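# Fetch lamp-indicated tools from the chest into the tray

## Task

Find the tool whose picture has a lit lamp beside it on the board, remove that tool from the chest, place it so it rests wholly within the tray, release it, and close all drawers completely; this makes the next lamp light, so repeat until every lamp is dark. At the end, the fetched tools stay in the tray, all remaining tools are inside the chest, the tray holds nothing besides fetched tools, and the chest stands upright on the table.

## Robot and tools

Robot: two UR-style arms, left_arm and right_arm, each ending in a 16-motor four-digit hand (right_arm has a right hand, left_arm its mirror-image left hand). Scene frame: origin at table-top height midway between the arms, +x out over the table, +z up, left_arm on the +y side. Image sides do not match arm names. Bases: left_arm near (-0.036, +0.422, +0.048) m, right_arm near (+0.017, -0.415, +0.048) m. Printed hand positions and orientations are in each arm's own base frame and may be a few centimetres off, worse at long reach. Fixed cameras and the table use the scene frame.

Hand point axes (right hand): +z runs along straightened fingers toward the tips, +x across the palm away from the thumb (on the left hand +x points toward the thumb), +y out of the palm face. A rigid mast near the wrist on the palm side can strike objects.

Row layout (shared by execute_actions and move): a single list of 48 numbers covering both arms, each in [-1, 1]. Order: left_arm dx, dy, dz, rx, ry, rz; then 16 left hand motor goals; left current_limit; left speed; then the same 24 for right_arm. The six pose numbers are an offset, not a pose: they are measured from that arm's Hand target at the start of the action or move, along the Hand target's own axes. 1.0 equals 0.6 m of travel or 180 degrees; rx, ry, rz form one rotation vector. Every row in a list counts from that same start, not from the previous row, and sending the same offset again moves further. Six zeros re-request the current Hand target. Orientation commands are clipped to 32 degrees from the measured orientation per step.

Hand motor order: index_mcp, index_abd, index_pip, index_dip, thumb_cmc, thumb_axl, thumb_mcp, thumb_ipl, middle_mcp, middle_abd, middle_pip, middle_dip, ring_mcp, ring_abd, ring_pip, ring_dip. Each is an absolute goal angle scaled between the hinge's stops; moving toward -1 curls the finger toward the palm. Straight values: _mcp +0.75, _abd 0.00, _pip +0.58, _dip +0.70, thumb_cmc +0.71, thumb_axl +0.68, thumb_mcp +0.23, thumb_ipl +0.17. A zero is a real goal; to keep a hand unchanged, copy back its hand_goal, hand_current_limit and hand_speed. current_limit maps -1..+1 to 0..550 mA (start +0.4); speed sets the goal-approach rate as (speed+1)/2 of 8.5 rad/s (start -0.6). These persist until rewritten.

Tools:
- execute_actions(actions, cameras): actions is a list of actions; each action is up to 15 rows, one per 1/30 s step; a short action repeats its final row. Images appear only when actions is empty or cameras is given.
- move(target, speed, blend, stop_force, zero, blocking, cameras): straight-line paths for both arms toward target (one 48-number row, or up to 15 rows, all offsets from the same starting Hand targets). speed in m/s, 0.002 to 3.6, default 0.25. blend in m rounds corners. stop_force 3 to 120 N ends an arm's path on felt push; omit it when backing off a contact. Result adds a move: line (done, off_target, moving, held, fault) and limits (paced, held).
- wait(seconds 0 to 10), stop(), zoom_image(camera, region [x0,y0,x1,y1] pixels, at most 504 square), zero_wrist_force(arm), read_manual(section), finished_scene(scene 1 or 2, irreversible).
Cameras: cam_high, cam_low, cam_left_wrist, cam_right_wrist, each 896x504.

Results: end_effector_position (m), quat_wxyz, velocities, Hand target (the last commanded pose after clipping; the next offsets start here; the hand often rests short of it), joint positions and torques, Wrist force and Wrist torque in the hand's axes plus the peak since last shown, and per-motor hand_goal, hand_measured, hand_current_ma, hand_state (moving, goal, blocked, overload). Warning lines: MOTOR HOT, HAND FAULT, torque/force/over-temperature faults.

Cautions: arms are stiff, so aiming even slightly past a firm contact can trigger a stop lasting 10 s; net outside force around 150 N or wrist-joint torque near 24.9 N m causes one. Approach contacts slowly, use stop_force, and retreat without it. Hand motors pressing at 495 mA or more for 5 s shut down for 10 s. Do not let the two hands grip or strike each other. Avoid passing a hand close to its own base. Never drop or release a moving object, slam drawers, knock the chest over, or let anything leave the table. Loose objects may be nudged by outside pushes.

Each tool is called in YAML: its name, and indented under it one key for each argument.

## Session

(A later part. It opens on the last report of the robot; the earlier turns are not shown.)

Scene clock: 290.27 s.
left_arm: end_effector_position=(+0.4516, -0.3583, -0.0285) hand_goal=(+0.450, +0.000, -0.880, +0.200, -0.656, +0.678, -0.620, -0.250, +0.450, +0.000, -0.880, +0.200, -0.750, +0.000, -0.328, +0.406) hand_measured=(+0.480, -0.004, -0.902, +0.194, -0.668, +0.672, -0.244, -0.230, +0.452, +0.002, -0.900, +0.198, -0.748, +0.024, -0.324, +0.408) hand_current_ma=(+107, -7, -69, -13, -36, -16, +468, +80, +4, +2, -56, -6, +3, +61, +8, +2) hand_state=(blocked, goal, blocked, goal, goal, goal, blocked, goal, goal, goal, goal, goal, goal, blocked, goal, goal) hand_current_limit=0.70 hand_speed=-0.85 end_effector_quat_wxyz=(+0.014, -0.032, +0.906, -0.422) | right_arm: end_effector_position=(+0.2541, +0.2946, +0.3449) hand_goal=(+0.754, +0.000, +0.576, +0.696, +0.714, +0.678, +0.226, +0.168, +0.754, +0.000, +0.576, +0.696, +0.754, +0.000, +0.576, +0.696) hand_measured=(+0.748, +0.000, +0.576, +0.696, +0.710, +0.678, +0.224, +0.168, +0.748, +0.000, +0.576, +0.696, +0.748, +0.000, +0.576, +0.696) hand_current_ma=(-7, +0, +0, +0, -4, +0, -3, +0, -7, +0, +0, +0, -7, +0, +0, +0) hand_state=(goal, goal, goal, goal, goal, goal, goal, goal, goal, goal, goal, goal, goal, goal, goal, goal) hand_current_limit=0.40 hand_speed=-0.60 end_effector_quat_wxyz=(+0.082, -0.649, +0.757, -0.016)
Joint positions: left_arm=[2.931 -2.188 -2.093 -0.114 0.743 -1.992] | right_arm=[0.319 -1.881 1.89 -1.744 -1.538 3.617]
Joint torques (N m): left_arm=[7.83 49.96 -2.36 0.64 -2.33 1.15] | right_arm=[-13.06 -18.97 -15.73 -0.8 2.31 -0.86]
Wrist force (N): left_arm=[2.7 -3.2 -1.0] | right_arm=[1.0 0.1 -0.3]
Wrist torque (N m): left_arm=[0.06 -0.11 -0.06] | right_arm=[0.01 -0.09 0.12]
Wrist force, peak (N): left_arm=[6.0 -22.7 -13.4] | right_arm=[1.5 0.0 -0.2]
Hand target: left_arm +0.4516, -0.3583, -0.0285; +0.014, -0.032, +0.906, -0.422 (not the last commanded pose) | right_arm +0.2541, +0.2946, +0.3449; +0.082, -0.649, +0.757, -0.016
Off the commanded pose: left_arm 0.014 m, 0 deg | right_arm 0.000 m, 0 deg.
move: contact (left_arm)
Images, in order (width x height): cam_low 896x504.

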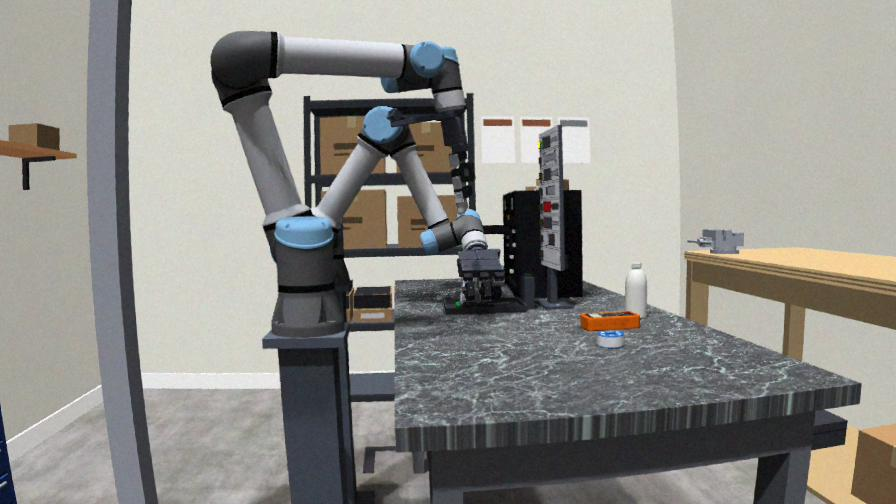

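move:
  target:
    - [0,-0.0026,-0.0021,0,0,0,0.6,0,-0.86,0.22,-0.657,0.677,-0.3,-0.15,0.6,0,-0.86,0.22,-0.75,0,-0.328,0.406,0.3,-0.85,0,0,0,0,0,0,0.754,0,0.576,0.696,0.714,0.678,0.226,0.168,0.754,0,0.576,0.696,0.754,0,0.576,0.696,0.4,-0.6]
    - [0,-0.0026,-0.0021,0,0,0,0.85,0,-0.83,0.25,-0.657,0.677,-0.12,-0.109,0.85,0,-0.83,0.25,-0.75,0,-0.328,0.406,0.3,-0.85,0,0,0,0,0,0,0.754,0,0.576,0.696,0.714,0.678,0.226,0.168,0.754,0,0.576,0.696,0.754,0,0.576,0.696,0.4,-0.6]
    - [0,-0.03,-0.0245,0,0,0,0.85,0,-0.83,0.25,-0.657,0.677,-0.12,-0.109,0.85,0,-0.83,0.25,-0.75,0,-0.328,0.406,0.3,-0.85,0,0,0,0,0,0,0.754,0,0.576,0.696,0.714,0.678,0.226,0.168,0.754,0,0.576,0.696,0.754,0,0.576,0.696,0.4,-0.6]
  speed: 0.05
  cameras: ["cam_low"]

zoom_image:
  camera: "cam_low"
  region: [400, 200, 600, 340]

Scene clock: 293.00 s.
left_arm: end_effector_position=(+0.4516, -0.3586, -0.0054) hand_goal=(+0.850, +0.000, -0.830, +0.250, -0.656, +0.678, -0.120, -0.108, +0.850, +0.000, -0.830, +0.250, -0.750, +0.000, -0.328, +0.406) hand_measured=(+0.838, -0.002, -0.832, +0.248, -0.658, +0.676, -0.122, -0.110, +0.838, +0.000, -0.832, +0.248, -0.748, +0.024, -0.324, +0.408) hand_current_ma=(-35, -3, -2, -5, -5, -5, -6, -4, -36, +0, -2, -5, +3, +61, +8, +2) hand_state=(goal, goal, goal, goal, goal, goal, goal, goal, goal, goal, goal, goal, goal, blocked, goal, goal) hand_current_limit=0.30 hand_speed=-0.85 end_effector_quat_wxyz=(+0.014, -0.032, +0.906, -0.422) | right_arm: end_effector_position=(+0.2541, +0.2946, +0.3449) hand_goal=(+0.754, +0.000, +0.576, +0.696, +0.714, +0.678, +0.226, +0.168, +0.754, +0.000, +0.576, +0.696, +0.754, +0.000, +0.576, +0.696) hand_measured=(+0.748, +0.000, +0.576, +0.696, +0.710, +0.678, +0.224, +0.168, +0.748, +0.000, +0.576, +0.696, +0.748, +0.000, +0.576, +0.696) hand_current_ma=(-7, +0, +0, +0, -4, +0, -3, +0, -7, +0, +0, +0, -7, +0, +0, +0) hand_state=(goal, goal, goal, goal, goal, goal, goal, goal, goal, goal, goal, goal, goal, goal, goal, goal) hand_current_limit=0.40 hand_speed=-0.60 end_effector_quat_wxyz=(+0.082, -0.649, +0.757, -0.016)
Joint positions: left_arm=[2.931 -2.132 -2.092 -0.17 0.743 -1.993] | right_arm=[0.319 -1.881 1.89 -1.744 -1.538 3.617]
Joint torques (N m): left_arm=[-5.53 50.15 24.21 1.04 0.09 1.09] | right_arm=[-13.02 -18.68 -16.26 -0.76 2.2 -0.85]
Wrist force (N): left_arm=[3.2 -0.8 0.9] | right_arm=[0.8 0.2 -0.4]
Wrist torque (N m): left_arm=[0.05 -0.15 0.10] | right_arm=[0.04 -0.07 0.12]
Wrist force, peak (N): left_arm=[1.9 -20.1 -8.8] | right_arm=[1.4 0.0 -0.4]
Hand target: left_arm +0.4516, -0.3586, -0.0053; +0.014, -0.032, +0.906, -0.422 | right_arm +0.2541, +0.2946, +0.3449; +0.082, -0.649, +0.757, -0.016
Off the commanded pose: left_arm 0.000 m, 0 deg | right_arm 0.000 m, 0 deg.
move: done
Images, in order (width x height): cam_low 896x504.

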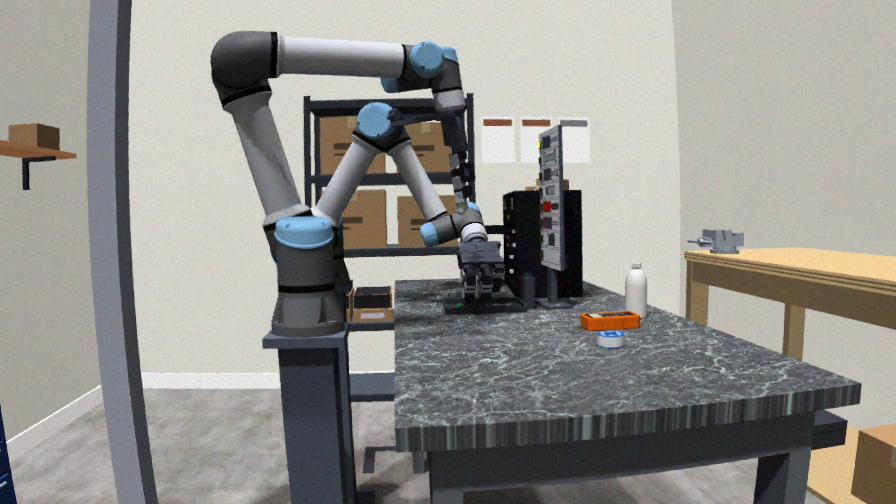

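Scaled by 2.520 from the camera's 896x504 image, which has a finer 1280x720 frame.

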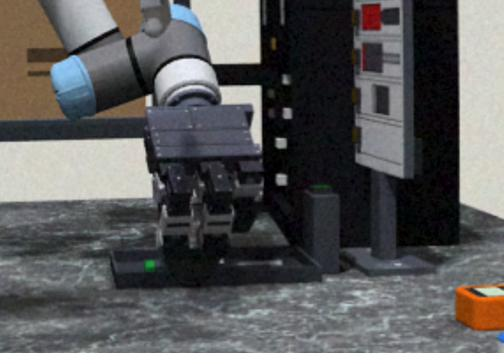

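move:
  target:
    - [0,-0.383,-0.3215,0,0,0,0.754,0.15,0.576,0.696,0.714,0.678,0.226,0.168,0.754,-0.15,0.576,0.696,-0.479,0,-0.591,0.261,0.4,-0.6,0,0,0,0,0,0,0.754,0,0.576,0.696,0.714,0.678,0.226,0.168,0.754,0,0.576,0.696,0.754,0,0.576,0.696,0.4,-0.6]
    - [0.1128,-0.047,-0.7232,0.1867,-0.4149,-0.1509,0.754,0.15,0.576,0.696,0.714,0.678,0.226,0.168,0.754,-0.15,0.576,0.696,-0.479,0,-0.591,0.261,0.4,-0.6,0,0,0,0,0,0,0.754,0,0.576,0.696,0.714,0.678,0.226,0.168,0.754,0,0.576,0.696,0.754,0,0.576,0.696,0.4,-0.6]
  speed: [0.3,0.4]
  blend: [0.05,0]
  cameras: ["cam_right_wrist"]

zoom_image:
  camera: "cam_right_wrist"
  region: [420, 0, 720, 240]

Scene clock: 302.20 s.
left_arm: end_effector_position=(+0.3734, -0.0575, +0.2931) hand_goal=(+0.754, +0.150, +0.576, +0.696, +0.714, +0.678, +0.226, +0.168, +0.754, -0.150, +0.576, +0.696, -0.478, +0.000, -0.590, +0.262) hand_measured=(+0.746, +0.148, +0.570, +0.694, +0.700, +0.676, +0.224, +0.166, +0.746, -0.148, +0.570, +0.694, -0.474, +0.002, -0.584, +0.266) hand_current_ma=(-19, -4, -16, -6, -42, -5, -5, -6, -20, +5, -13, -6, +9, +5, +16, +7) hand_state=(goal, goal, goal, goal, goal, goal, goal, goal, goal, goal, goal, goal, goal, goal, goal, goal) hand_current_limit=0.40 hand_speed=-0.60 end_effector_quat_wxyz=(+0.463, -0.470, +0.545, -0.517) | right_arm: end_effector_position=(+0.2541, +0.2946, +0.3449) hand_goal=(+0.754, +0.000, +0.576, +0.696, +0.714, +0.678, +0.226, +0.168, +0.754, +0.000, +0.576, +0.696, +0.754, +0.000, +0.576, +0.696) hand_measured=(+0.748, +0.000, +0.576, +0.696, +0.710, +0.678, +0.224, +0.168, +0.748, +0.000, +0.576, +0.696, +0.748, +0.000, +0.576, +0.696) hand_current_ma=(-7, +0, +0, +0, -4, +0, -3, +0, -7, +0, +0, +0, -7, +0, +0, +0) hand_state=(goal, goal, goal, goal, goal, goal, goal, goal, goal, goal, goal, goal, goal, goal, goal, goal) hand_current_limit=0.40 hand_speed=-0.60 end_effector_quat_wxyz=(+0.082, -0.649, +0.757, -0.016)
Joint positions: left_arm=[4.163 -0.872 -2.805 0.446 0.422 -3.04] | right_arm=[0.319 -1.881 1.89 -1.744 -1.538 3.617]
Joint torques (N m): left_arm=[-7.35 -23.32 31.18 2.63 1.21 1.09] | right_arm=[-13.75 -18.58 -16.59 -1 2.21 -0.73]
Wrist force (N): left_arm=[3.5 -1.1 2.0] | right_arm=[1.0 0.3 -0.2]
Wrist torque (N m): left_arm=[0.11 -0.20 0.03] | right_arm=[0.02 -0.10 0.13]
Wrist force, peak (N): left_arm=[3.7 -1.2 1.9] | right_arm=[1.5 0.0 -0.1]
Hand target: left_arm +0.3735, -0.0576, +0.2931; +0.463, -0.470, +0.545, -0.517 (not the last commanded pose) | right_arm +0.2541, +0.2946, +0.3449; +0.082, -0.649, +0.757, -0.016
Off the commanded pose: left_arm 0.014 m, 2 deg | right_arm 0.000 m, 0 deg.
move: held (left_arm; a check stopped the path); limits=held
pose unreachable (left arm): on one or more control steps of this call, first in action 0 (counted from 0), this arm could not follow its commanded pose, so it was not sent that pose on those steps. It may still have moved: this result reports where it is.
cause: moving toward the commanded pose would bring two parts of the arm too close to each other (joints 3 (elbow) and 4 (wrist 1) lie between them).
Images, in order (width x height): cam_right_wrist 896x504.

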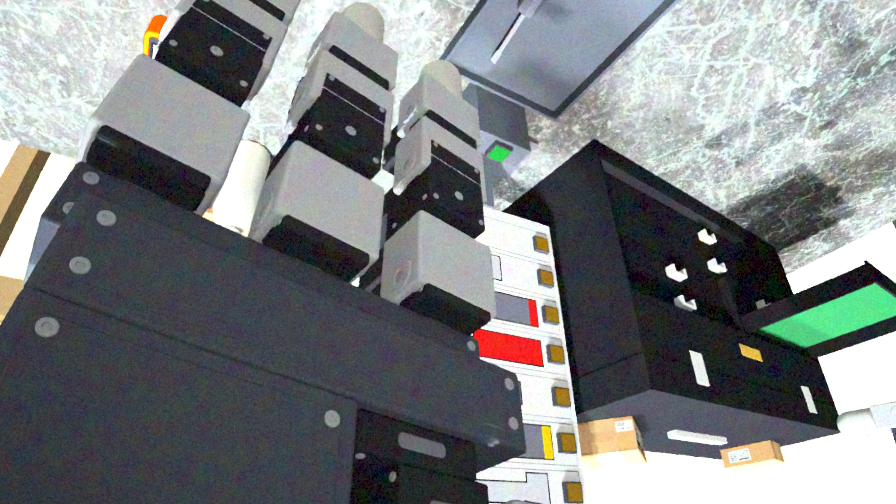

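Scaled by 1.680 from the camera's 896x504 image, which has a finer 1280x720 frame.

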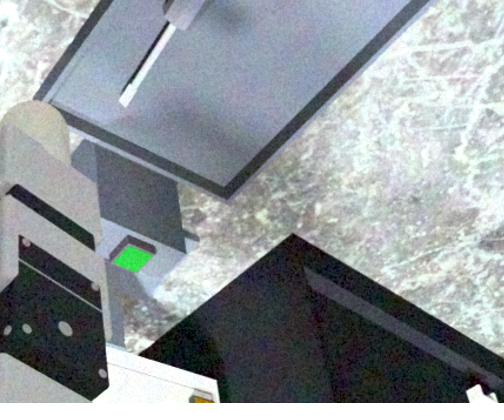

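move:
  target:
    - [-0.4619,-0.003,-0.0969,0.0116,0.0029,-0.0059,0.754,0.15,0.576,0.696,0.714,0.678,0.226,0.168,0.754,-0.15,0.576,0.696,-0.479,0,-0.591,0.261,0.4,-0.6,0,0,0,0,0,0,0.754,0,0.576,0.696,0.714,0.678,0.226,0.168,0.754,0,0.576,0.696,0.754,0,0.576,0.696,0.4,-0.6]
  speed: [0.3]
  cameras: ["cam_left_wrist"]

Scene clock: 305.47 s.
left_arm: end_effector_position=(+0.3518, +0.2246, +0.3023) hand_goal=(+0.754, +0.150, +0.576, +0.696, +0.714, +0.678, +0.226, +0.168, +0.754, -0.150, +0.576, +0.696, -0.478, +0.000, -0.590, +0.262) hand_measured=(+0.746, +0.148, +0.570, +0.694, +0.700, +0.676, +0.224, +0.166, +0.746, -0.148, +0.570, +0.694, -0.474, +0.002, -0.584, +0.266) hand_current_ma=(-19, -4, -16, -6, -42, -5, -4, -6, -20, +5, -13, -6, +7, +5, +16, +7) hand_state=(goal, goal, goal, goal, goal, goal, goal, goal, goal, goal, goal, goal, goal, goal, goal, goal) hand_current_limit=0.40 hand_speed=-0.60 end_effector_quat_wxyz=(+0.465, -0.464, +0.533, -0.534) | right_arm: end_effector_position=(+0.2541, +0.2946, +0.3449) hand_goal=(+0.754, +0.000, +0.576, +0.696, +0.714, +0.678, +0.226, +0.168, +0.754, +0.000, +0.576, +0.696, +0.754, +0.000, +0.576, +0.696) hand_measured=(+0.748, +0.000, +0.576, +0.696, +0.710, +0.678, +0.224, +0.168, +0.748, +0.000, +0.576, +0.696, +0.748, +0.000, +0.576, +0.696) hand_current_ma=(-7, +0, +0, +0, -4, +0, -3, +0, -7, +0, +0, +0, -7, +0, +0, +0) hand_state=(goal, goal, goal, goal, goal, goal, goal, goal, goal, goal, goal, goal, goal, goal, goal, goal) hand_current_limit=0.40 hand_speed=-0.60 end_effector_quat_wxyz=(+0.082, -0.649, +0.757, -0.016)
Joint positions: left_arm=[4.734 -1.623 -2.387 0.864 -0.16 -3.136] | right_arm=[0.319 -1.881 1.89 -1.744 -1.538 3.617]
Joint torques (N m): left_arm=[-7.01 2.18 25.19 1.23 1.18 -1.75] | right_arm=[-13.4 -19.07 -16.78 -0.82 1.99 -0.59]
Wrist force (N): left_arm=[3.2 -0.9 1.9] | right_arm=[1.1 0.6 -0.3]
Wrist torque (N m): left_arm=[0.14 -0.17 0.16] | right_arm=[0.07 -0.11 0.14]
Wrist force, peak (N): left_arm=[4.6 -1.1 2.3] | right_arm=[1.2 0.5 -0.6]
Hand target: left_arm +0.3518, +0.2246, +0.3023; +0.464, -0.464, +0.534, -0.533 | right_arm +0.2541, +0.2946, +0.3449; +0.082, -0.649, +0.757, -0.016
Off the commanded pose: left_arm 0.000 m, 0 deg | right_arm 0.000 m, 0 deg.
move: done
Images, in order (width x height): cam_left_wrist 896x504.

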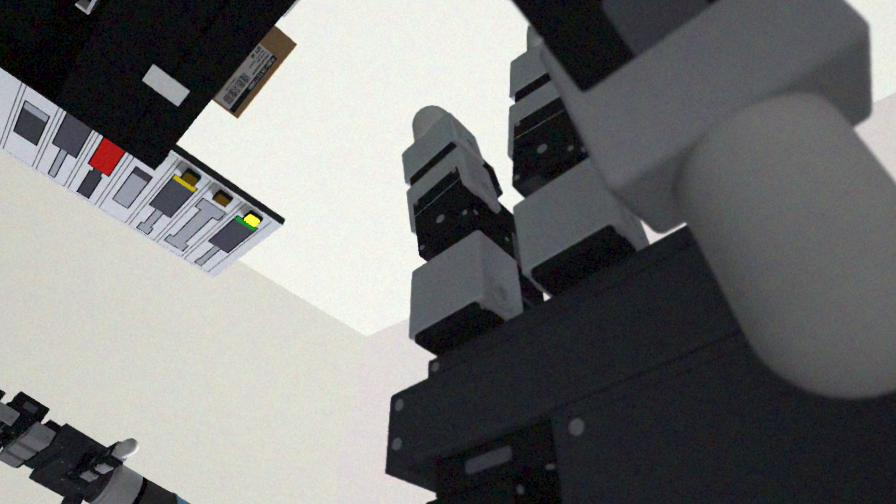

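move:
  target:
    - [0,0.3483,0,0,0,0,0.754,0.15,0.576,0.696,0.714,0.678,0.226,0.168,0.754,-0.15,0.576,0.696,-0.479,0,-0.591,0.261,0.4,-0.6,0,0,0,0,0,0,0.754,0,0.576,0.696,0.714,0.678,0.226,0.168,0.754,0,0.576,0.696,0.754,0,0.576,0.696,0.4,-0.6]
  speed: [0.25]

move:
  target:
    - [0,0,0.3,0,0,0,0.754,0.15,0.576,0.696,0.714,0.678,0.226,0.168,0.754,-0.15,0.576,0.696,-0.479,0,-0.591,0.261,0.4,-0.6,0,0,0,0,0,0,0.754,0,0.576,0.696,0.714,0.678,0.226,0.168,0.754,0,0.576,0.696,0.754,0,0.576,0.696,0.4,-0.6]
    - [0,0,0.35,0,0,0,0.754,0.15,0.576,0.696,0.714,0.678,0.226,0.168,0.754,-0.15,0.576,0.696,-0.479,0,-0.591,0.261,0.4,-0.6,0,0,0,0,0,0,0.754,0,0.576,0.696,0.714,0.678,0.226,0.168,0.754,0,0.576,0.696,0.754,0,0.576,0.696,0.4,-0.6]
  speed: [0.1,0.03]
  stop_force: 15
  cameras: ["cam_right_wrist","cam_left_wrist"]

Scene clock: 308.13 s.
left_arm: end_effector_position=(+0.3517, +0.2247, +0.0933) hand_goal=(+0.754, +0.150, +0.576, +0.696, +0.714, +0.678, +0.226, +0.168, +0.754, -0.150, +0.576, +0.696, -0.478, +0.000, -0.590, +0.262) hand_measured=(+0.746, +0.148, +0.570, +0.694, +0.700, +0.676, +0.224, +0.166, +0.746, -0.148, +0.570, +0.694, -0.474, +0.002, -0.584, +0.266) hand_current_ma=(-19, -4, -16, -6, -42, -5, -4, -6, -20, +5, -13, -6, +7, +5, +16, +7) hand_state=(goal, goal, goal, goal, goal, goal, goal, goal, goal, goal, goal, goal, goal, goal, goal, goal) hand_current_limit=0.40 hand_speed=-0.60 end_effector_quat_wxyz=(+0.464, -0.464, +0.533, -0.533) | right_arm: end_effector_position=(+0.2541, +0.2946, +0.3449) hand_goal=(+0.754, +0.000, +0.576, +0.696, +0.714, +0.678, +0.226, +0.168, +0.754, +0.000, +0.576, +0.696, +0.754, +0.000, +0.576, +0.696) hand_measured=(+0.748, +0.000, +0.576, +0.696, +0.710, +0.678, +0.224, +0.168, +0.748, +0.000, +0.576, +0.696, +0.748, +0.000, +0.576, +0.696) hand_current_ma=(-7, +0, +0, +0, -4, +0, -3, +0, -7, +0, +0, +0, -7, +0, +0, +0) hand_state=(goal, goal, goal, goal, goal, goal, goal, goal, goal, goal, goal, goal, goal, goal, goal, goal) hand_current_limit=0.40 hand_speed=-0.60 end_effector_quat_wxyz=(+0.082, -0.649, +0.757, -0.016)
Joint positions: left_arm=[4.734 -2.331 -2.424 1.613 -0.16 -3.141] | right_arm=[0.319 -1.881 1.89 -1.744 -1.538 3.617]
Joint torques (N m): left_arm=[-6.96 43.68 10.02 1.13 1.29 -1.57] | right_arm=[-13.06 -17.61 -16.07 -0.88 2.11 -0.31]
Wrist force (N): left_arm=[3.3 -1.3 2.0] | right_arm=[0.9 0.3 -0.5]
Wrist torque (N m): left_arm=[0.07 -0.19 0.20] | right_arm=[0.05 -0.08 0.12]
Wrist force, peak (N): left_arm=[3.3 -2.2 2.1] | right_arm=[1.4 0.4 -0.2]
Hand target: left_arm +0.3517, +0.2247, +0.0933; +0.464, -0.464, +0.534, -0.533 | right_arm +0.2541, +0.2946, +0.3449; +0.082, -0.649, +0.757, -0.016
Off the commanded pose: left_arm 0.000 m, 0 deg | right_arm 0.000 m, 0 deg.
move: done

Scene clock: 312.13 s.
left_arm: end_effector_position=(+0.5571, +0.1960, +0.0932) hand_goal=(+0.754, +0.150, +0.576, +0.696, +0.714, +0.678, +0.226, +0.168, +0.754, -0.150, +0.576, +0.696, -0.478, +0.000, -0.590, +0.262) hand_measured=(+0.746, +0.148, +0.570, +0.694, +0.700, +0.676, +0.224, +0.166, +0.748, -0.174, +0.576, +0.696, -0.474, +0.002, -0.584, +0.266) hand_current_ma=(-19, -2, -14, -5, -42, -5, -4, -6, -17, -64, +0, -1, +7, +5, +16, +7) hand_state=(goal, goal, goal, goal, goal, goal, goal, goal, goal, blocked, goal, goal, goal, goal, goal, goal) hand_current_limit=0.40 hand_speed=-0.60 end_effector_quat_wxyz=(+0.464, -0.464, +0.534, -0.533) | right_arm: end_effector_position=(+0.2541, +0.2946, +0.3449) hand_goal=(+0.754, +0.000, +0.576, +0.696, +0.714, +0.678, +0.226, +0.168, +0.754, +0.000, +0.576, +0.696, +0.754, +0.000, +0.576, +0.696) hand_measured=(+0.748, +0.000, +0.576, +0.696, +0.710, +0.678, +0.224, +0.168, +0.748, +0.000, +0.576, +0.696, +0.748, +0.000, +0.576, +0.696) hand_current_ma=(-7, +0, +0, +0, -4, +0, -3, +0, -7, +0, +0, +0, -7, +0, +0, +0) hand_state=(goal, goal, goal, goal, goal, goal, goal, goal, goal, goal, goal, goal, goal, goal, goal, goal) hand_current_limit=0.40 hand_speed=-0.60 end_effector_quat_wxyz=(+0.082, -0.649, +0.757, -0.016)
Joint positions: left_arm=[4.112 -2.366 -2.112 1.336 0.462 -3.14] | right_arm=[0.319 -1.881 1.89 -1.744 -1.538 3.617]
Joint torques (N m): left_arm=[4.65 51.29 -4.69 1.56 -1.21 -0.03] | right_arm=[-13.01 -18.33 -15.67 -0.95 2.02 -0.31]
Wrist force (N): left_arm=[5.6 -1.2 -14.0] | right_arm=[0.8 0.0 -0.2]
Wrist torque (N m): left_arm=[1.36 -0.55 0.19] | right_arm=[-0.01 -0.08 0.11]
Wrist force, peak (N): left_arm=[6.4 -3.4 -37.2] | right_arm=[1.2 0.3 -0.8]
Hand target: left_arm +0.5571, +0.1960, +0.0932; +0.464, -0.464, +0.534, -0.533 (not the last commanded pose) | right_arm +0.2541, +0.2946, +0.3449; +0.082, -0.649, +0.757, -0.016
Off the commanded pose: left_arm 0.003 m, 0 deg | right_arm 0.000 m, 0 deg.
move: contact (left_arm); path passed 1 of 2 targets
Images, in order (width x height): cam_left_wrist 896x504, cam_right_wrist 896x504.

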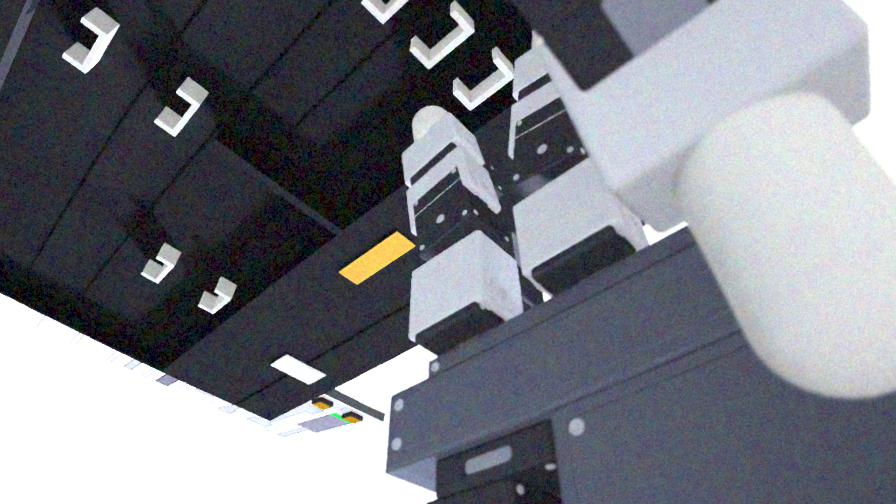

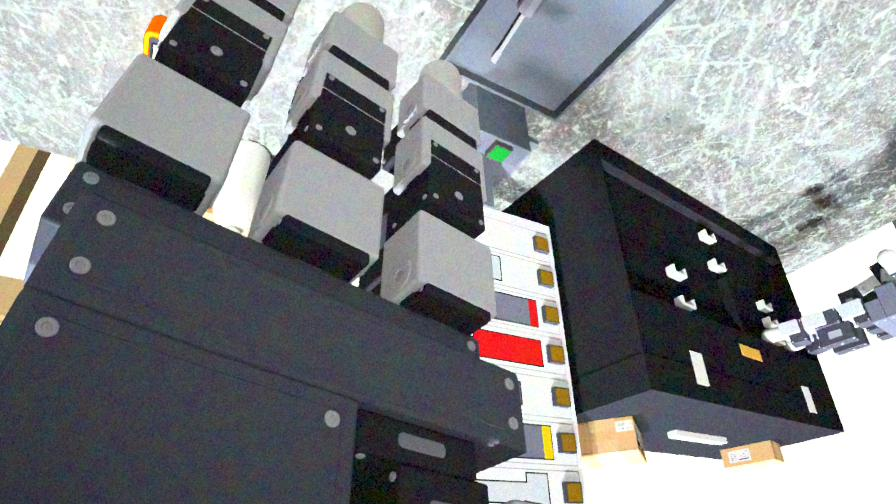

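zoom_image:
  camera: "cam_left_wrist"
  region: [0, 300, 400, 504]

zoom_image:
  camera: "cam_right_wrist"
  region: [450, 200, 700, 504]

Scaled by 1.260 from the camera's 896x504 image, which has a finer 1280x720 frame.

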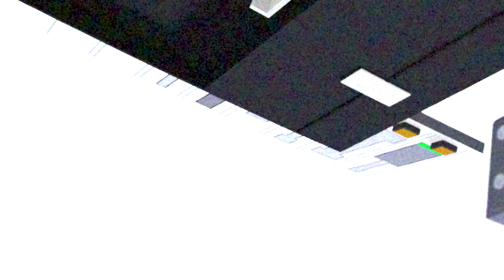

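Scaled by 1.658 from the camera's 896x504 image, which has a finer 1280x720 frame.

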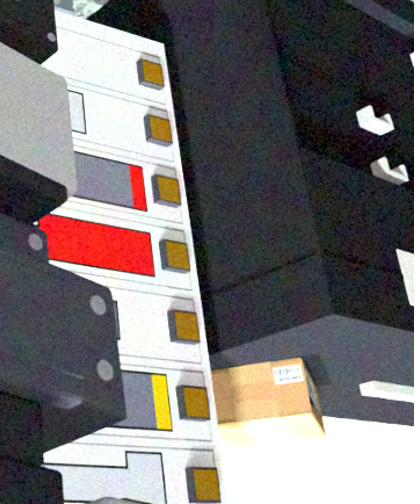

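move:
  target:
    - [0,0,-0.05,0,0,0,0.754,0.15,0.576,0.696,0.714,0.678,0.226,0.168,0.754,-0.15,0.576,0.696,-0.479,0,-0.591,0.261,0.4,-0.6,0,0,0,0,0,0,0.754,0,0.576,0.696,0.714,0.678,0.226,0.168,0.754,0,0.576,0.696,0.754,0,0.576,0.696,0.4,-0.6]
  speed: [0.15]
  cameras: ["cam_right_wrist","cam_left_wrist"]

zoom_image:
  camera: "cam_right_wrist"
  region: [450, 200, 700, 504]

zoom_image:
  camera: "cam_left_wrist"
  region: [0, 200, 400, 504]

Scene clock: 313.73 s.
left_arm: end_effector_position=(+0.5275, +0.2001, +0.0932) hand_goal=(+0.754, +0.150, +0.576, +0.696, +0.714, +0.678, +0.226, +0.168, +0.754, -0.150, +0.576, +0.696, -0.478, +0.000, -0.590, +0.262) hand_measured=(+0.746, +0.148, +0.570, +0.694, +0.700, +0.676, +0.224, +0.166, +0.748, -0.154, +0.576, +0.696, -0.474, +0.002, -0.584, +0.266) hand_current_ma=(-19, -2, -14, -5, -42, -5, -4, -6, -18, -6, +0, -1, +7, +5, +16, +7) hand_state=(goal, goal, goal, goal, goal, goal, goal, goal, goal, goal, goal, goal, goal, goal, goal, goal) hand_current_limit=0.40 hand_speed=-0.60 end_effector_quat_wxyz=(+0.464, -0.464, +0.534, -0.533) end_effector_velocity=(-0.002, +0.001, +0.000) end_effector_angular_velocity=(-0.003, +0.001, +0.001) | right_arm: end_effector_position=(+0.2541, +0.2946, +0.3449) hand_goal=(+0.754, +0.000, +0.576, +0.696, +0.714, +0.678, +0.226, +0.168, +0.754, +0.000, +0.576, +0.696, +0.754, +0.000, +0.576, +0.696) hand_measured=(+0.748, +0.000, +0.576, +0.696, +0.710, +0.678, +0.224, +0.168, +0.748, +0.000, +0.576, +0.696, +0.748, +0.000, +0.576, +0.696) hand_current_ma=(-7, +0, +0, +0, -4, +0, -3, +0, -7, +0, +0, +0, -7, +0, +0, +0) hand_state=(goal, goal, goal, goal, goal, goal, goal, goal, goal, goal, goal, goal, goal, goal, goal, goal) hand_current_limit=0.40 hand_speed=-0.60 end_effector_quat_wxyz=(+0.082, -0.649, +0.757, -0.016)
Joint positions: left_arm=[4.183 -2.353 -2.172 1.382 0.391 -3.14] | right_arm=[0.319 -1.881 1.89 -1.744 -1.538 3.617]
Joint velocities: left_arm=[0.005 0 -0.003 0.002 -0.003 -0.002] | right_arm=[within noise]
Joint torques (N m): left_arm=[8.94 50.9 -8.92 2.21 -1.65 -1.61] | right_arm=[-13.81 -18.24 -16.44 -1.02 1.79 -0.38]
Wrist force (N): left_arm=[3.0 -1.0 1.9] | right_arm=[0.9 0.3 -0.1]
Wrist torque (N m): left_arm=[0.12 -0.13 0.13] | right_arm=[0.01 -0.09 0.12]
Wrist force, peak (N): left_arm=[5.4 -2.3 -14.5] | right_arm=[1.5 -0.1 -0.4]
Hand target: left_arm +0.5274, +0.2001, +0.0932; +0.464, -0.464, +0.534, -0.533 | right_arm +0.2541, +0.2946, +0.3449; +0.082, -0.649, +0.757, -0.016
Off the commanded pose: left_arm 0.000 m, 0 deg | right_arm 0.000 m, 0 deg.
move: done
Images, in order (width x height): cam_left_wrist 896x504, cam_right_wrist 896x504.

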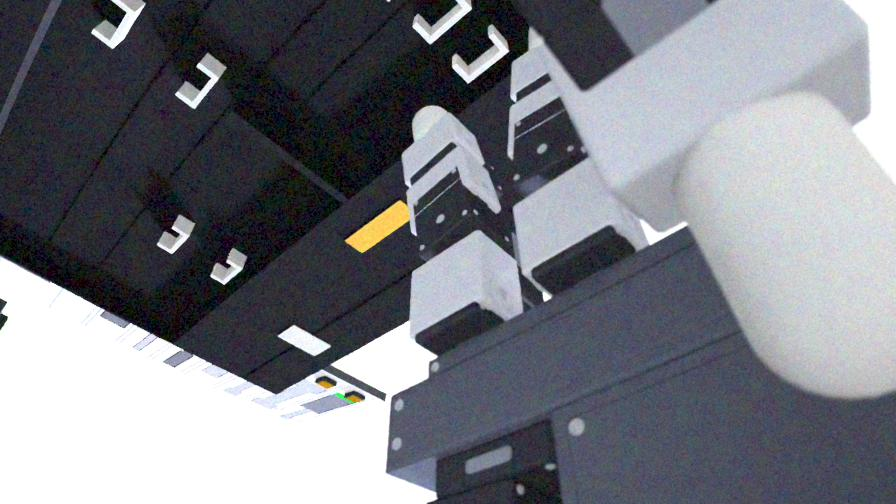

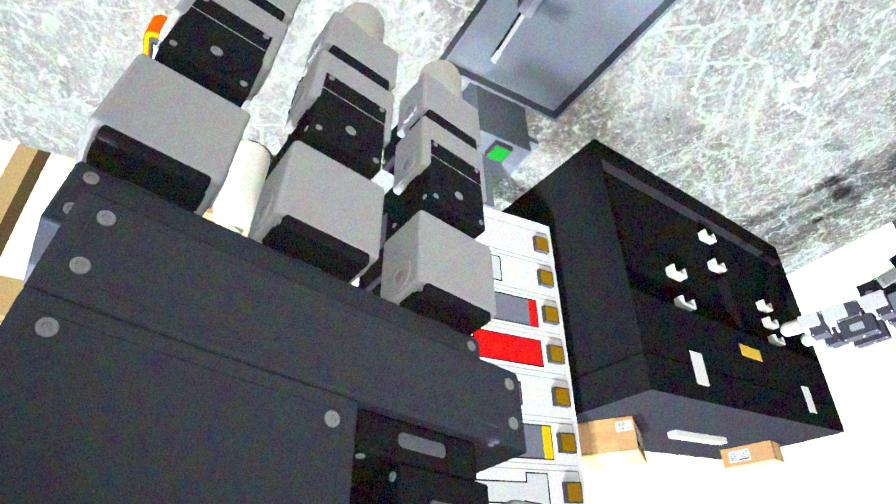

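Scaled by 1.658 from the camera's 896x504 image, which has a finer 1280x720 frame.

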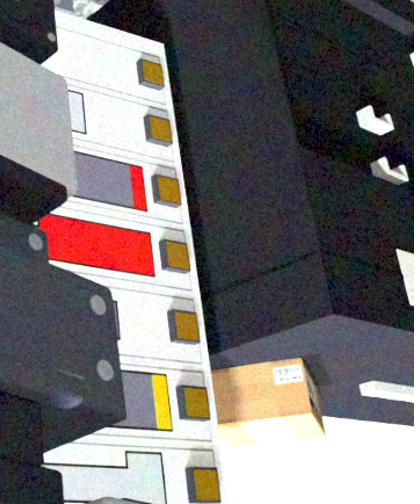

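Scaled by 1.260 from the camera's 896x504 image, which has a finer 1280x720 frame.

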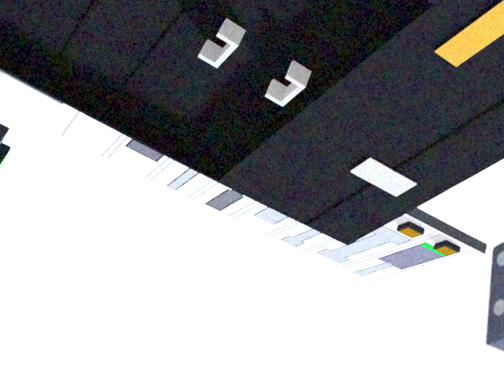

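move:
  target:
    - [0,0,-0.1,0,0,0,0.754,0.15,0.576,0.696,0.714,0.678,0.226,0.168,0.754,-0.15,0.576,0.696,-0.479,0,-0.591,0.261,0.4,-0.6,0,0,0,0,0,0,0.754,0,0.576,0.696,0.714,0.678,0.226,0.168,0.754,0,0.576,0.696,0.754,0,0.576,0.696,0.4,-0.6]
    - [0,-0.3483,-0.295,0,0,0,0.754,0.15,0.576,0.696,0.714,0.678,0.226,0.168,0.754,-0.15,0.576,0.696,-0.479,0,-0.591,0.261,0.4,-0.6,0,0,0,0,0,0,0.754,0,0.576,0.696,0.714,0.678,0.226,0.168,0.754,0,0.576,0.696,0.754,0,0.576,0.696,0.4,-0.6]
  speed: [0.2,0.3]
  blend: [0.03,0]
  cameras: ["cam_right_wrist","cam_left_wrist"]

zoom_image:
  camera: "cam_left_wrist"
  region: [0, 0, 400, 304]

Scene clock: 316.57 s.
left_arm: end_effector_position=(+0.3522, +0.2246, +0.3022) hand_goal=(+0.754, +0.150, +0.576, +0.696, +0.714, +0.678, +0.226, +0.168, +0.754, -0.150, +0.576, +0.696, -0.478, +0.000, -0.590, +0.262) hand_measured=(+0.746, +0.148, +0.570, +0.694, +0.700, +0.676, +0.224, +0.166, +0.746, -0.154, +0.576, +0.696, -0.474, +0.002, -0.584, +0.266) hand_current_ma=(-20, -2, -14, -5, -42, -5, -4, -6, -20, -6, +0, -1, +7, +5, +16, +7) hand_state=(goal, goal, goal, goal, goal, goal, goal, goal, goal, goal, goal, goal, goal, goal, goal, goal) hand_current_limit=0.40 hand_speed=-0.60 end_effector_quat_wxyz=(+0.464, -0.465, +0.534, -0.533) | right_arm: end_effector_position=(+0.2541, +0.2946, +0.3449) hand_goal=(+0.754, +0.000, +0.576, +0.696, +0.714, +0.678, +0.226, +0.168, +0.754, +0.000, +0.576, +0.696, +0.754, +0.000, +0.576, +0.696) hand_measured=(+0.748, +0.000, +0.576, +0.696, +0.710, +0.678, +0.224, +0.168, +0.748, +0.000, +0.576, +0.696, +0.748, +0.000, +0.576, +0.696) hand_current_ma=(-7, +0, +0, +0, -4, +0, -3, +0, -7, +0, +0, +0, -7, +0, +0, +0) hand_state=(goal, goal, goal, goal, goal, goal, goal, goal, goal, goal, goal, goal, goal, goal, goal, goal) hand_current_limit=0.40 hand_speed=-0.60 end_effector_quat_wxyz=(+0.082, -0.649, +0.757, -0.016)
Joint positions: left_arm=[4.731 -1.627 -2.381 0.883 -0.157 -3.158] | right_arm=[0.319 -1.881 1.89 -1.744 -1.538 3.617]
Joint torques (N m): left_arm=[7.52 29.84 0.37 -1.91 -1.7 1.22] | right_arm=[-12.88 -17.56 -15.87 -1.1 1.87 0.05]
Wrist force (N): left_arm=[3.5 -1.0 2.1] | right_arm=[1.0 0.0 -0.6]
Wrist torque (N m): left_arm=[0.10 -0.20 0.00] | right_arm=[0.03 -0.09 0.12]
Wrist force, peak (N): left_arm=[3.5 -1.1 2.8] | right_arm=[1.3 -0.1 -0.5]
Hand target: left_arm +0.3521, +0.2245, +0.3023; +0.464, -0.464, +0.534, -0.533 | right_arm +0.2541, +0.2946, +0.3449; +0.082, -0.649, +0.757, -0.016
Off the commanded pose: left_arm 0.000 m, 0 deg | right_arm 0.000 m, 0 deg.
move: done
Images, in order (width x height): cam_left_wrist 896x504, cam_right_wrist 896x504.

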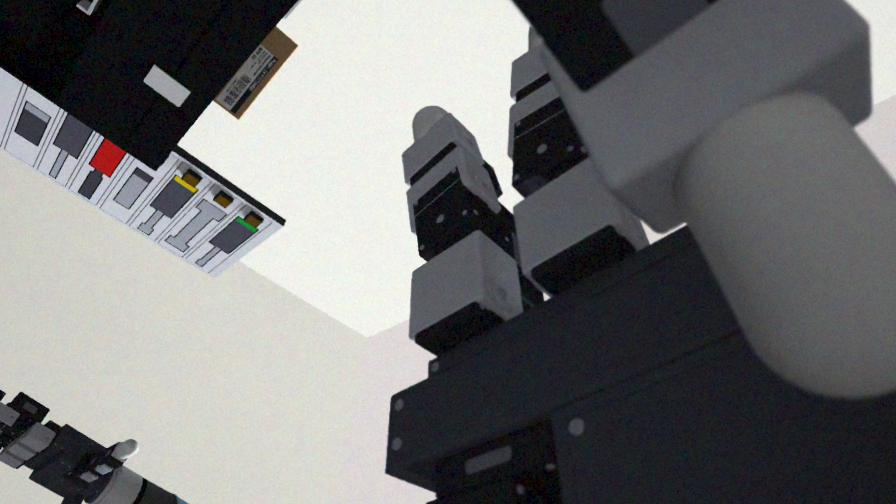

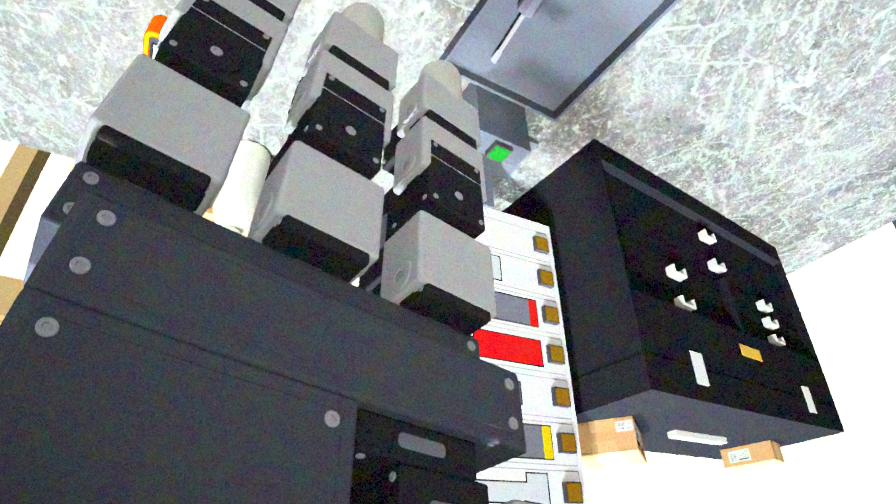

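Scaled by 1.260 from the camera's 896x504 image, which has a finer 1280x720 frame.

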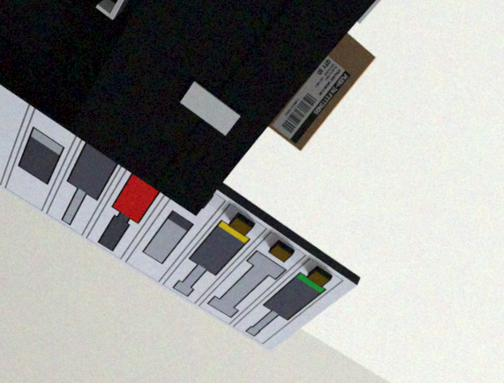

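wait:
  seconds: 3
  cameras: ["cam_right_wrist","cam_left_wrist","cam_low","cam_high"]

zoom_image:
  camera: "cam_low"
  region: [420, 100, 620, 340]

zoom_image:
  camera: "cam_right_wrist"
  region: [430, 0, 630, 160]

Scene clock: 319.87 s.
left_arm: end_effector_position=(+0.3522, +0.2246, +0.3022) hand_goal=(+0.754, +0.150, +0.576, +0.696, +0.714, +0.678, +0.226, +0.168, +0.754, -0.150, +0.576, +0.696, -0.478, +0.000, -0.590, +0.262) hand_measured=(+0.746, +0.148, +0.570, +0.694, +0.700, +0.676, +0.224, +0.166, +0.746, -0.154, +0.576, +0.696, -0.474, +0.002, -0.584, +0.266) hand_current_ma=(-20, -2, -14, -5, -42, -5, -4, -6, -20, -6, +0, -1, +7, +5, +16, +7) hand_state=(goal, goal, goal, goal, goal, goal, goal, goal, goal, goal, goal, goal, goal, goal, goal, goal) hand_current_limit=0.40 hand_speed=-0.60 end_effector_quat_wxyz=(+0.464, -0.465, +0.534, -0.533) | right_arm: end_effector_position=(+0.2541, +0.2946, +0.3449) hand_goal=(+0.754, +0.000, +0.576, +0.696, +0.714, +0.678, +0.226, +0.168, +0.754, +0.000, +0.576, +0.696, +0.754, +0.000, +0.576, +0.696) hand_measured=(+0.748, +0.000, +0.576, +0.696, +0.710, +0.678, +0.224, +0.168, +0.748, +0.000, +0.576, +0.696, +0.748, +0.000, +0.576, +0.696) hand_current_ma=(-7, +0, +0, +0, -4, +0, -3, +0, -7, +0, +0, +0, -7, +0, +0, +0) hand_state=(goal, goal, goal, goal, goal, goal, goal, goal, goal, goal, goal, goal, goal, goal, goal, goal) hand_current_limit=0.40 hand_speed=-0.60 end_effector_quat_wxyz=(+0.082, -0.649, +0.757, -0.016)
Joint positions: left_arm=[4.731 -1.627 -2.381 0.882 -0.157 -3.158] | right_arm=[0.319 -1.881 1.89 -1.744 -1.538 3.617]
Joint torques (N m): left_arm=[7.72 29.83 1.17 -1.93 -1.71 1.18] | right_arm=[-12.03 -17.93 -16.49 -1.1 1.95 0.11]
Wrist force (N): left_arm=[3.3 -1.1 2.1] | right_arm=[0.9 0.2 -0.3]
Wrist torque (N m): left_arm=[0.09 -0.18 -0.01] | right_arm=[0.02 -0.07 0.11]
Wrist force, peak (N): left_arm=[3.5 -1.2 2.3] | right_arm=[1.2 0.6 -0.5]
Hand target: left_arm +0.3521, +0.2245, +0.3023; +0.464, -0.464, +0.534, -0.533 | right_arm +0.2541, +0.2946, +0.3449; +0.082, -0.649, +0.757, -0.016
Off the commanded pose: left_arm 0.000 m, 0 deg | right_arm 0.000 m, 0 deg.
wait: 3.00 s; at rest from the start

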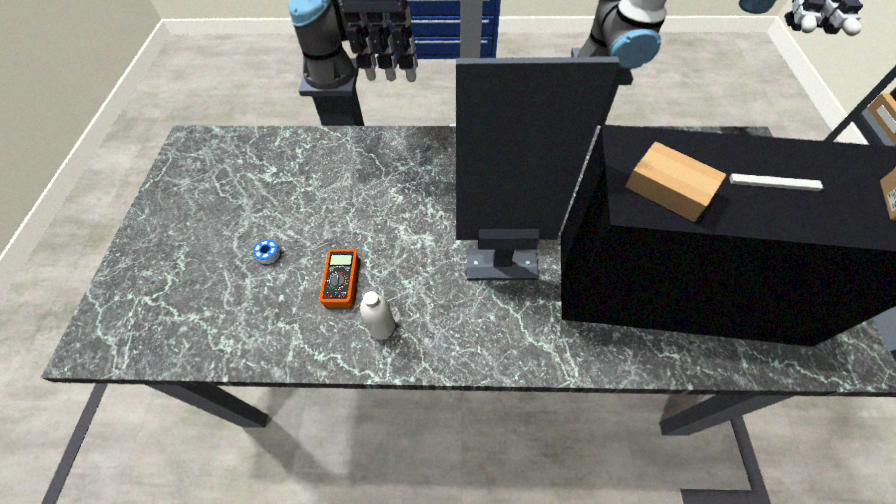

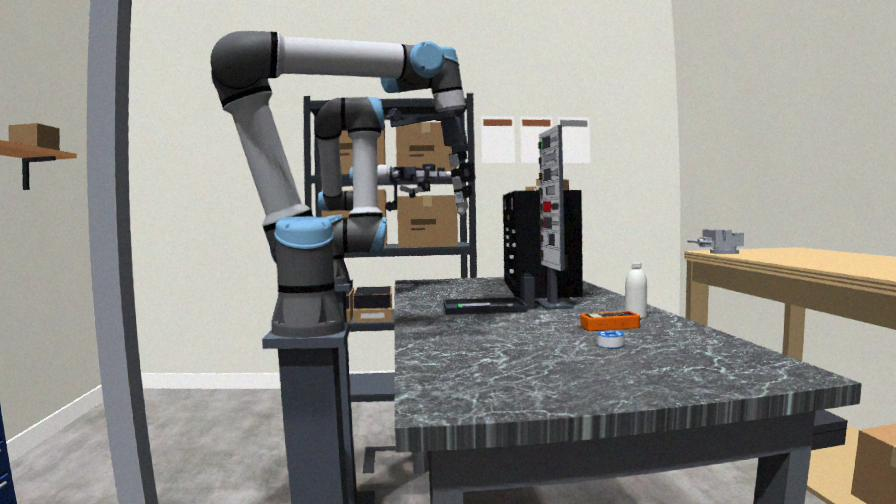

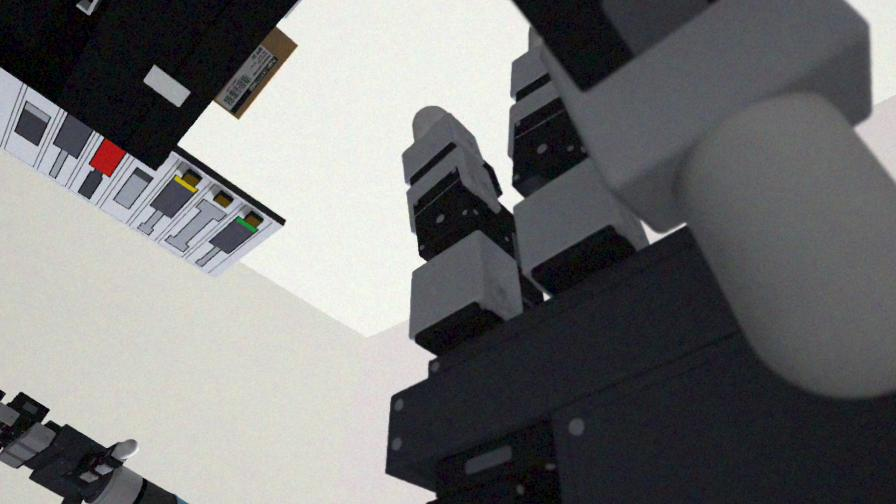

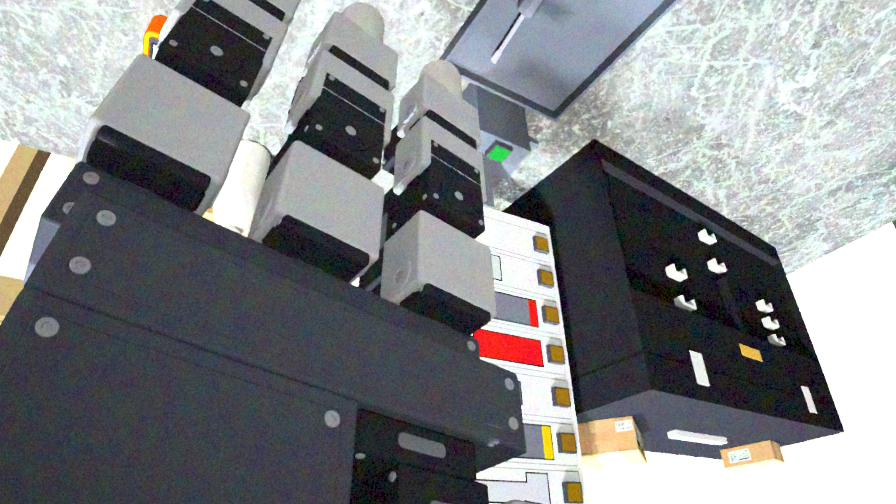

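Scaled by 2.100 from the camera's 896x504 image, which has a finer 1280x720 frame.

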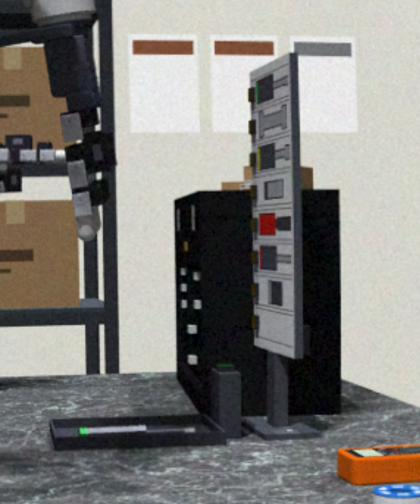

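Scaled by 2.520 from the camera's 896x504 image, which has a finer 1280x720 frame.

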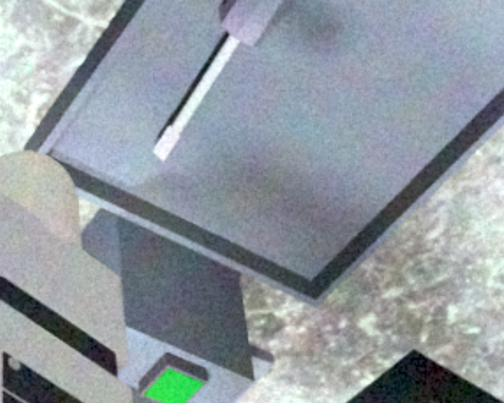

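wait:
  seconds: 5
  cameras: ["cam_right_wrist","cam_left_wrist"]

Scene clock: 325.13 s.
left_arm: end_effector_position=(+0.3522, +0.2246, +0.3022) hand_goal=(+0.754, +0.150, +0.576, +0.696, +0.714, +0.678, +0.226, +0.168, +0.754, -0.150, +0.576, +0.696, -0.478, +0.000, -0.590, +0.262) hand_measured=(+0.746, +0.148, +0.570, +0.694, +0.700, +0.676, +0.224, +0.166, +0.746, -0.154, +0.576, +0.696, -0.474, +0.002, -0.584, +0.266) hand_current_ma=(-20, -2, -14, -5, -42, -5, -4, -6, -20, -6, +0, -1, +7, +5, +16, +7) hand_state=(goal, goal, goal, goal, goal, goal, goal, goal, goal, goal, goal, goal, goal, goal, goal, goal) hand_current_limit=0.40 hand_speed=-0.60 end_effector_quat_wxyz=(+0.464, -0.465, +0.534, -0.533) | right_arm: end_effector_position=(+0.2541, +0.2946, +0.3449) hand_goal=(+0.754, +0.000, +0.576, +0.696, +0.714, +0.678, +0.226, +0.168, +0.754, +0.000, +0.576, +0.696, +0.754, +0.000, +0.576, +0.696) hand_measured=(+0.748, +0.000, +0.576, +0.696, +0.710, +0.678, +0.224, +0.168, +0.748, +0.000, +0.576, +0.696, +0.748, +0.000, +0.576, +0.696) hand_current_ma=(-7, +0, +0, +0, -4, +0, -3, +0, -7, +0, +0, +0, -7, +0, +0, +0) hand_state=(goal, goal, goal, goal, goal, goal, goal, goal, goal, goal, goal, goal, goal, goal, goal, goal) hand_current_limit=0.40 hand_speed=-0.60 end_effector_quat_wxyz=(+0.082, -0.649, +0.757, -0.016)
Joint positions: left_arm=[4.731 -1.627 -2.381 0.882 -0.157 -3.158] | right_arm=[0.319 -1.881 1.89 -1.744 -1.538 3.617]
Joint torques (N m): left_arm=[7.4 30.41 0.47 -1.97 -1.77 1.12] | right_arm=[-12.56 -17.98 -16.74 -1.02 1.77 0.24]
Wrist force (N): left_arm=[3.2 -1.1 1.8] | right_arm=[0.6 0.2 -0.2]
Wrist torque (N m): left_arm=[0.12 -0.17 -0.01] | right_arm=[0.01 -0.05 0.10]
Wrist force, peak (N): left_arm=[3.7 -1.2 1.9] | right_arm=[1.4 -0.1 -0.5]
Hand target: left_arm +0.3521, +0.2245, +0.3023; +0.464, -0.464, +0.534, -0.533 | right_arm +0.2541, +0.2946, +0.3449; +0.082, -0.649, +0.757, -0.016
Off the commanded pose: left_arm 0.000 m, 0 deg | right_arm 0.000 m, 0 deg.
wait: 5.00 s; at rest from the start
Images, in order (width x height): cam_left_wrist 896x504, cam_right_wrist 896x504.

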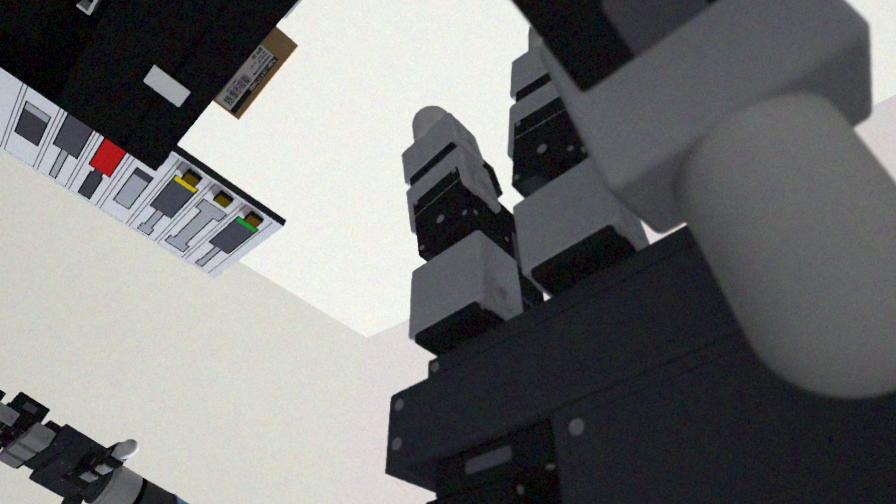

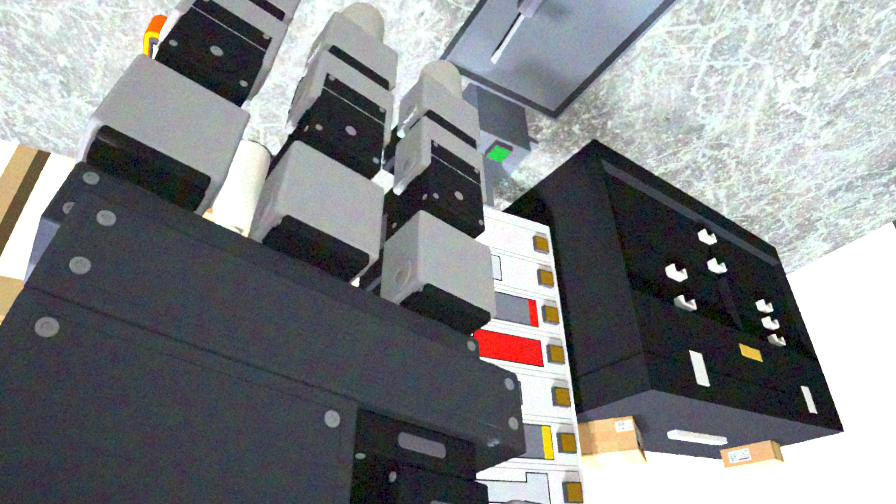

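finished_scene:
  scene: 1

The scene is finished: the task was done.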